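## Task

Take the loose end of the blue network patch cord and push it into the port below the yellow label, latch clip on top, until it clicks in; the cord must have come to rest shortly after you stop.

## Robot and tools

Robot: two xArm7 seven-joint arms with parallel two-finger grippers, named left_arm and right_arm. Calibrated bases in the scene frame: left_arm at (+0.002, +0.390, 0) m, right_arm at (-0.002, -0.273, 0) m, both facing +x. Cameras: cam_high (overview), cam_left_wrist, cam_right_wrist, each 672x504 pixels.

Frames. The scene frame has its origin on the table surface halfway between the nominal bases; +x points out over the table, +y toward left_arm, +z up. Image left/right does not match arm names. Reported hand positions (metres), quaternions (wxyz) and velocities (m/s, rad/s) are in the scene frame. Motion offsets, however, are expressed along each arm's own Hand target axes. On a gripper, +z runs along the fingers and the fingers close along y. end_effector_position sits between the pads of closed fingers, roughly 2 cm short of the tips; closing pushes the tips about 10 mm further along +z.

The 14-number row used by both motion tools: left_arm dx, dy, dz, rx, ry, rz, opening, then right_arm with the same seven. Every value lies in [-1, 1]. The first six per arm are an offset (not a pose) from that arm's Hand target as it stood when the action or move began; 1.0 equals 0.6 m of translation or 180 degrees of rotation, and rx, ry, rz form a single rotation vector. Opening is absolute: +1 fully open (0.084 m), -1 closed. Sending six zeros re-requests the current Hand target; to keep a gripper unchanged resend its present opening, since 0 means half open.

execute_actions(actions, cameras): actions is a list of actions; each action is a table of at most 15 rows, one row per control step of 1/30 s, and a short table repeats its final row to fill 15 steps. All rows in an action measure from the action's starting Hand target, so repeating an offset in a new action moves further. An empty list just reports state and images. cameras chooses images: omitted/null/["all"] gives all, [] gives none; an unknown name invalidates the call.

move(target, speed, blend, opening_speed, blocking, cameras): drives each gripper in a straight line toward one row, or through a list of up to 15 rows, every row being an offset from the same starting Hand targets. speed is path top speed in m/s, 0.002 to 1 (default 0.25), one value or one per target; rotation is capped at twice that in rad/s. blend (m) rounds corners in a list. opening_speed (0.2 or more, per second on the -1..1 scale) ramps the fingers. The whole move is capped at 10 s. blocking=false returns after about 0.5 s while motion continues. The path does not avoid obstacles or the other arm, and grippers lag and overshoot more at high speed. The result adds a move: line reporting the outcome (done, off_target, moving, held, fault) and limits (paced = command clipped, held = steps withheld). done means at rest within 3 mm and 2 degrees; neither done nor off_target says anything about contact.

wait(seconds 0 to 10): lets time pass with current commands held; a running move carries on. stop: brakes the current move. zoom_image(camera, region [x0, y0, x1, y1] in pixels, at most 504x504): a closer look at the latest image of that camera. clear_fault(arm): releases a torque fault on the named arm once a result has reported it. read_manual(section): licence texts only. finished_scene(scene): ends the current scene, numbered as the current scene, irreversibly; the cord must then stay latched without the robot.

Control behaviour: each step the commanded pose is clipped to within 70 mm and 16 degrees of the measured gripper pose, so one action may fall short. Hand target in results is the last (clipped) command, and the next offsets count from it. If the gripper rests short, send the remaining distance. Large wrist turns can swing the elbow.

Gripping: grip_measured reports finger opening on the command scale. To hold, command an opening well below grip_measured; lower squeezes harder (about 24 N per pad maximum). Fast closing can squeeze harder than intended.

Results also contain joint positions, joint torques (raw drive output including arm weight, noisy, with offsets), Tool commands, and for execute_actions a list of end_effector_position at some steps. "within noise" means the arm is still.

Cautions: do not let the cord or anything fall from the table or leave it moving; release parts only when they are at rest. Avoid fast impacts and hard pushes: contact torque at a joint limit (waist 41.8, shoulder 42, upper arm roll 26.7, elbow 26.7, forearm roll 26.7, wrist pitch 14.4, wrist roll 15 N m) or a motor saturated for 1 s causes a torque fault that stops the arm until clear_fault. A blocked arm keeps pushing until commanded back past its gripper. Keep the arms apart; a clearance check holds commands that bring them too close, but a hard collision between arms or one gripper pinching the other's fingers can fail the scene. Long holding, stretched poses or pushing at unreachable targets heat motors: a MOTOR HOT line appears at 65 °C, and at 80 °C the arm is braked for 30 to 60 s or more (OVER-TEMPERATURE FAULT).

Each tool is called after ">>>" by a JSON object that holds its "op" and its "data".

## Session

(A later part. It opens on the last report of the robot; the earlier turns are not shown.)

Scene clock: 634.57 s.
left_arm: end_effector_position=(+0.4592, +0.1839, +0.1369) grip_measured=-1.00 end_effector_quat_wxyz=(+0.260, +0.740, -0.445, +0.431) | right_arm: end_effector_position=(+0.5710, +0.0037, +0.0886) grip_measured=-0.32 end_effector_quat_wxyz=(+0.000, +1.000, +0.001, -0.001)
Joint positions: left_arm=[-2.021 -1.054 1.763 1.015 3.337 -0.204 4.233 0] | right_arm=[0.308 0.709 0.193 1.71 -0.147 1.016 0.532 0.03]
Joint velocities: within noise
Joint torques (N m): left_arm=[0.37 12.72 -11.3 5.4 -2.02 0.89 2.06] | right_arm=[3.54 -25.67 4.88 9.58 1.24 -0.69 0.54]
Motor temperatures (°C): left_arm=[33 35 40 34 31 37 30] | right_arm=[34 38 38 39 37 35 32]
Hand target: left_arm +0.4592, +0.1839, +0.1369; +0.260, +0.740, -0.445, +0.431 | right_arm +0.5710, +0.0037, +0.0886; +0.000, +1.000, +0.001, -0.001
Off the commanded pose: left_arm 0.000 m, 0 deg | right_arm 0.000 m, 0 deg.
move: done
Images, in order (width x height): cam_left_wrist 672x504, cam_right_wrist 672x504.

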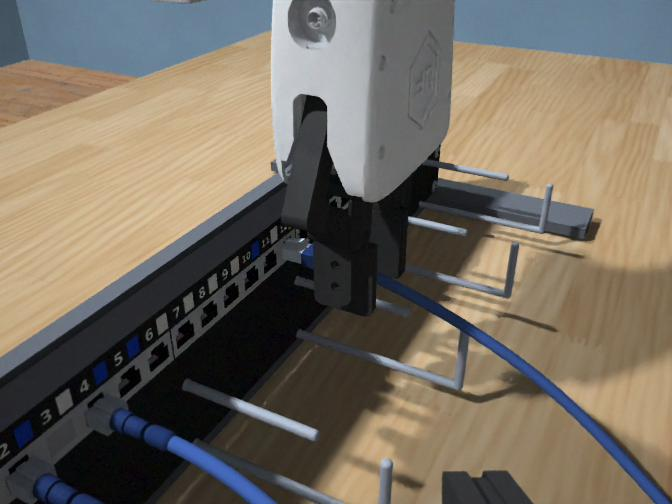

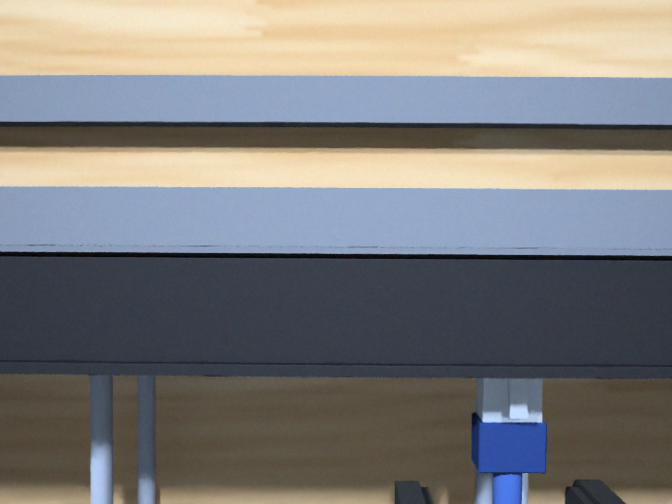

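>>> {"op": "move", "data": {"target": [0,0,0,0,0,0,-1, -0.01,0,-0.17,0,0,0,-0.3], "speed": 0.12}}

>>> {"op": "zoom_image", "data": {"camera": "cam_left_wrist", "region": [276, 218, 356, 278]}}

>>> {"op": "zoom_image", "data": {"camera": "cam_high", "region": [200, 180, 400, 330]}}

Scene clock: 643.13 s.
left_arm: end_effector_position=(+0.4592, +0.1839, +0.1369) grip_measured=-1.00 end_effector_quat_wxyz=(+0.260, +0.740, -0.445, +0.431) | right_arm: end_effector_position=(+0.5651, +0.0037, +0.1906) grip_measured=-0.32 end_effector_quat_wxyz=(+0.000, +1.000, +0.001, -0.001)
Joint positions: left_arm=[-2.021 -1.054 1.763 1.015 3.337 -0.204 4.233 0] | right_arm=[0.308 0.595 0.209 1.821 -0.123 1.24 0.52 0.03]
Joint velocities: within noise
Joint torques (N m): left_arm=[0.59 13.24 -11.3 5.27 -1.75 0.66 1.92] | right_arm=[3.84 -33.53 4.84 13.18 2.86 -0.57 -0.96]
Motor temperatures (°C): left_arm=[33 35 40 34 31 37 30] | right_arm=[34 38 38 39 37 35 32]
Hand target: left_arm +0.4592, +0.1839, +0.1369; +0.260, +0.740, -0.445, +0.431 | right_arm +0.5651, +0.0037, +0.1906; +0.000, +1.000, +0.001, -0.001
Off the commanded pose: left_arm 0.000 m, 0 deg | right_arm 0.000 m, 0 deg.
move: done

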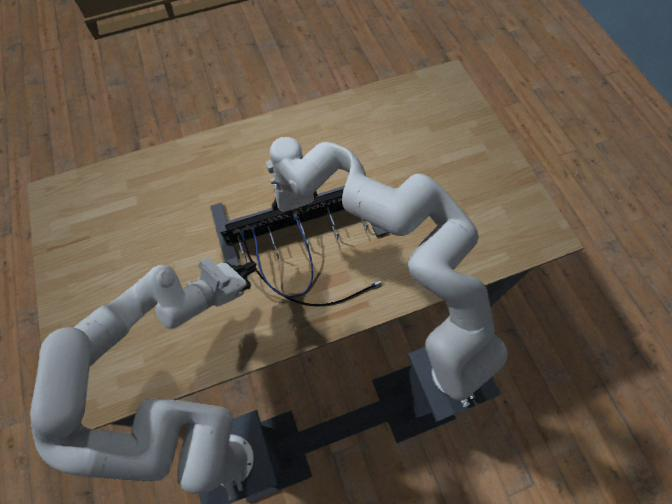

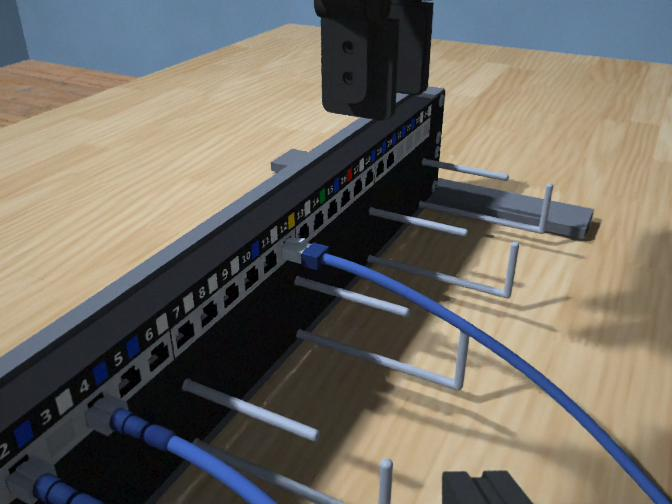

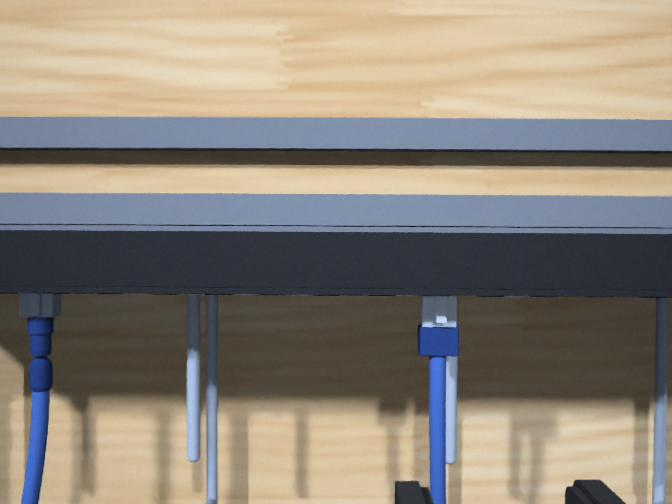

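Scaled by 6.300 from the camera's 672x504 image, which has a finer 960x720 frame.

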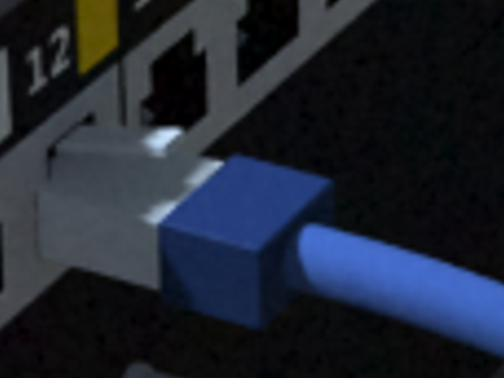

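Scaled by 2.520 from the camera's 672x504 image, which has a finer 960x720 frame.

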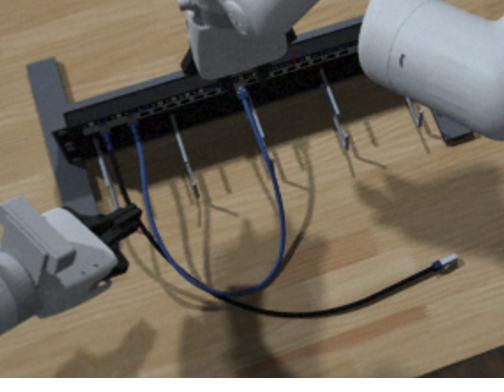

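>>> {"op": "wait", "data": {"seconds": 1.5, "cameras": ["cam_left_wrist"]}}

>>> {"op": "finished_scene", "data": {"scene": 1}}

Scene clock: 651.70 s.
left_arm: end_effector_position=(+0.4592, +0.1839, +0.1369) grip_measured=-1.00 end_effector_quat_wxyz=(+0.260, +0.740, -0.445, +0.431) | right_arm: end_effector_position=(+0.5651, +0.0037, +0.1906) grip_measured=-0.32 end_effector_quat_wxyz=(+0.000, +1.000, +0.001, -0.001)
Joint positions: left_arm=[-2.021 -1.054 1.763 1.015 3.337 -0.204 4.233 0] | right_arm=[0.308 0.595 0.209 1.821 -0.123 1.24 0.52 0.03]
Joint velocities: within noise
Joint torques (N m): left_arm=[0.85 12.87 -11.59 5.35 -1.96 0.8 2] | right_arm=[3.76 -33.52 4.8 13.24 2.81 -0.67 -0.93]
Motor temperatures (°C): left_arm=[33 35 40 34 31 37 30] | right_arm=[34 38 37 39 37 34 32]
Hand target: left_arm +0.4592, +0.1839, +0.1369; +0.260, +0.740, -0.445, +0.431 | right_arm +0.5651, +0.0037, +0.1906; +0.000, +1.000, +0.001, -0.001
Tool commands: left_gripper/opening=-1.0 right_gripper/opening=-0.3
Off the commanded pose: left_arm 0.000 m, 0 deg | right_arm 0.000 m, 0 deg.
wait: 1.50 s; at rest from the start
Images, in order (width x height): cam_left_wrist 672x504.

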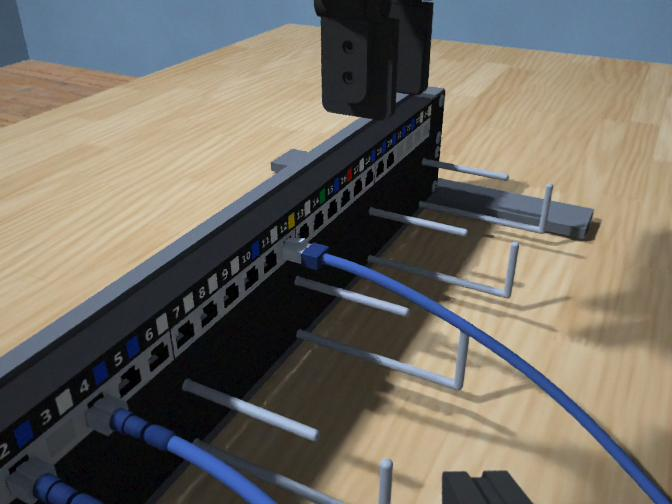

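The scene is finished: the task was done.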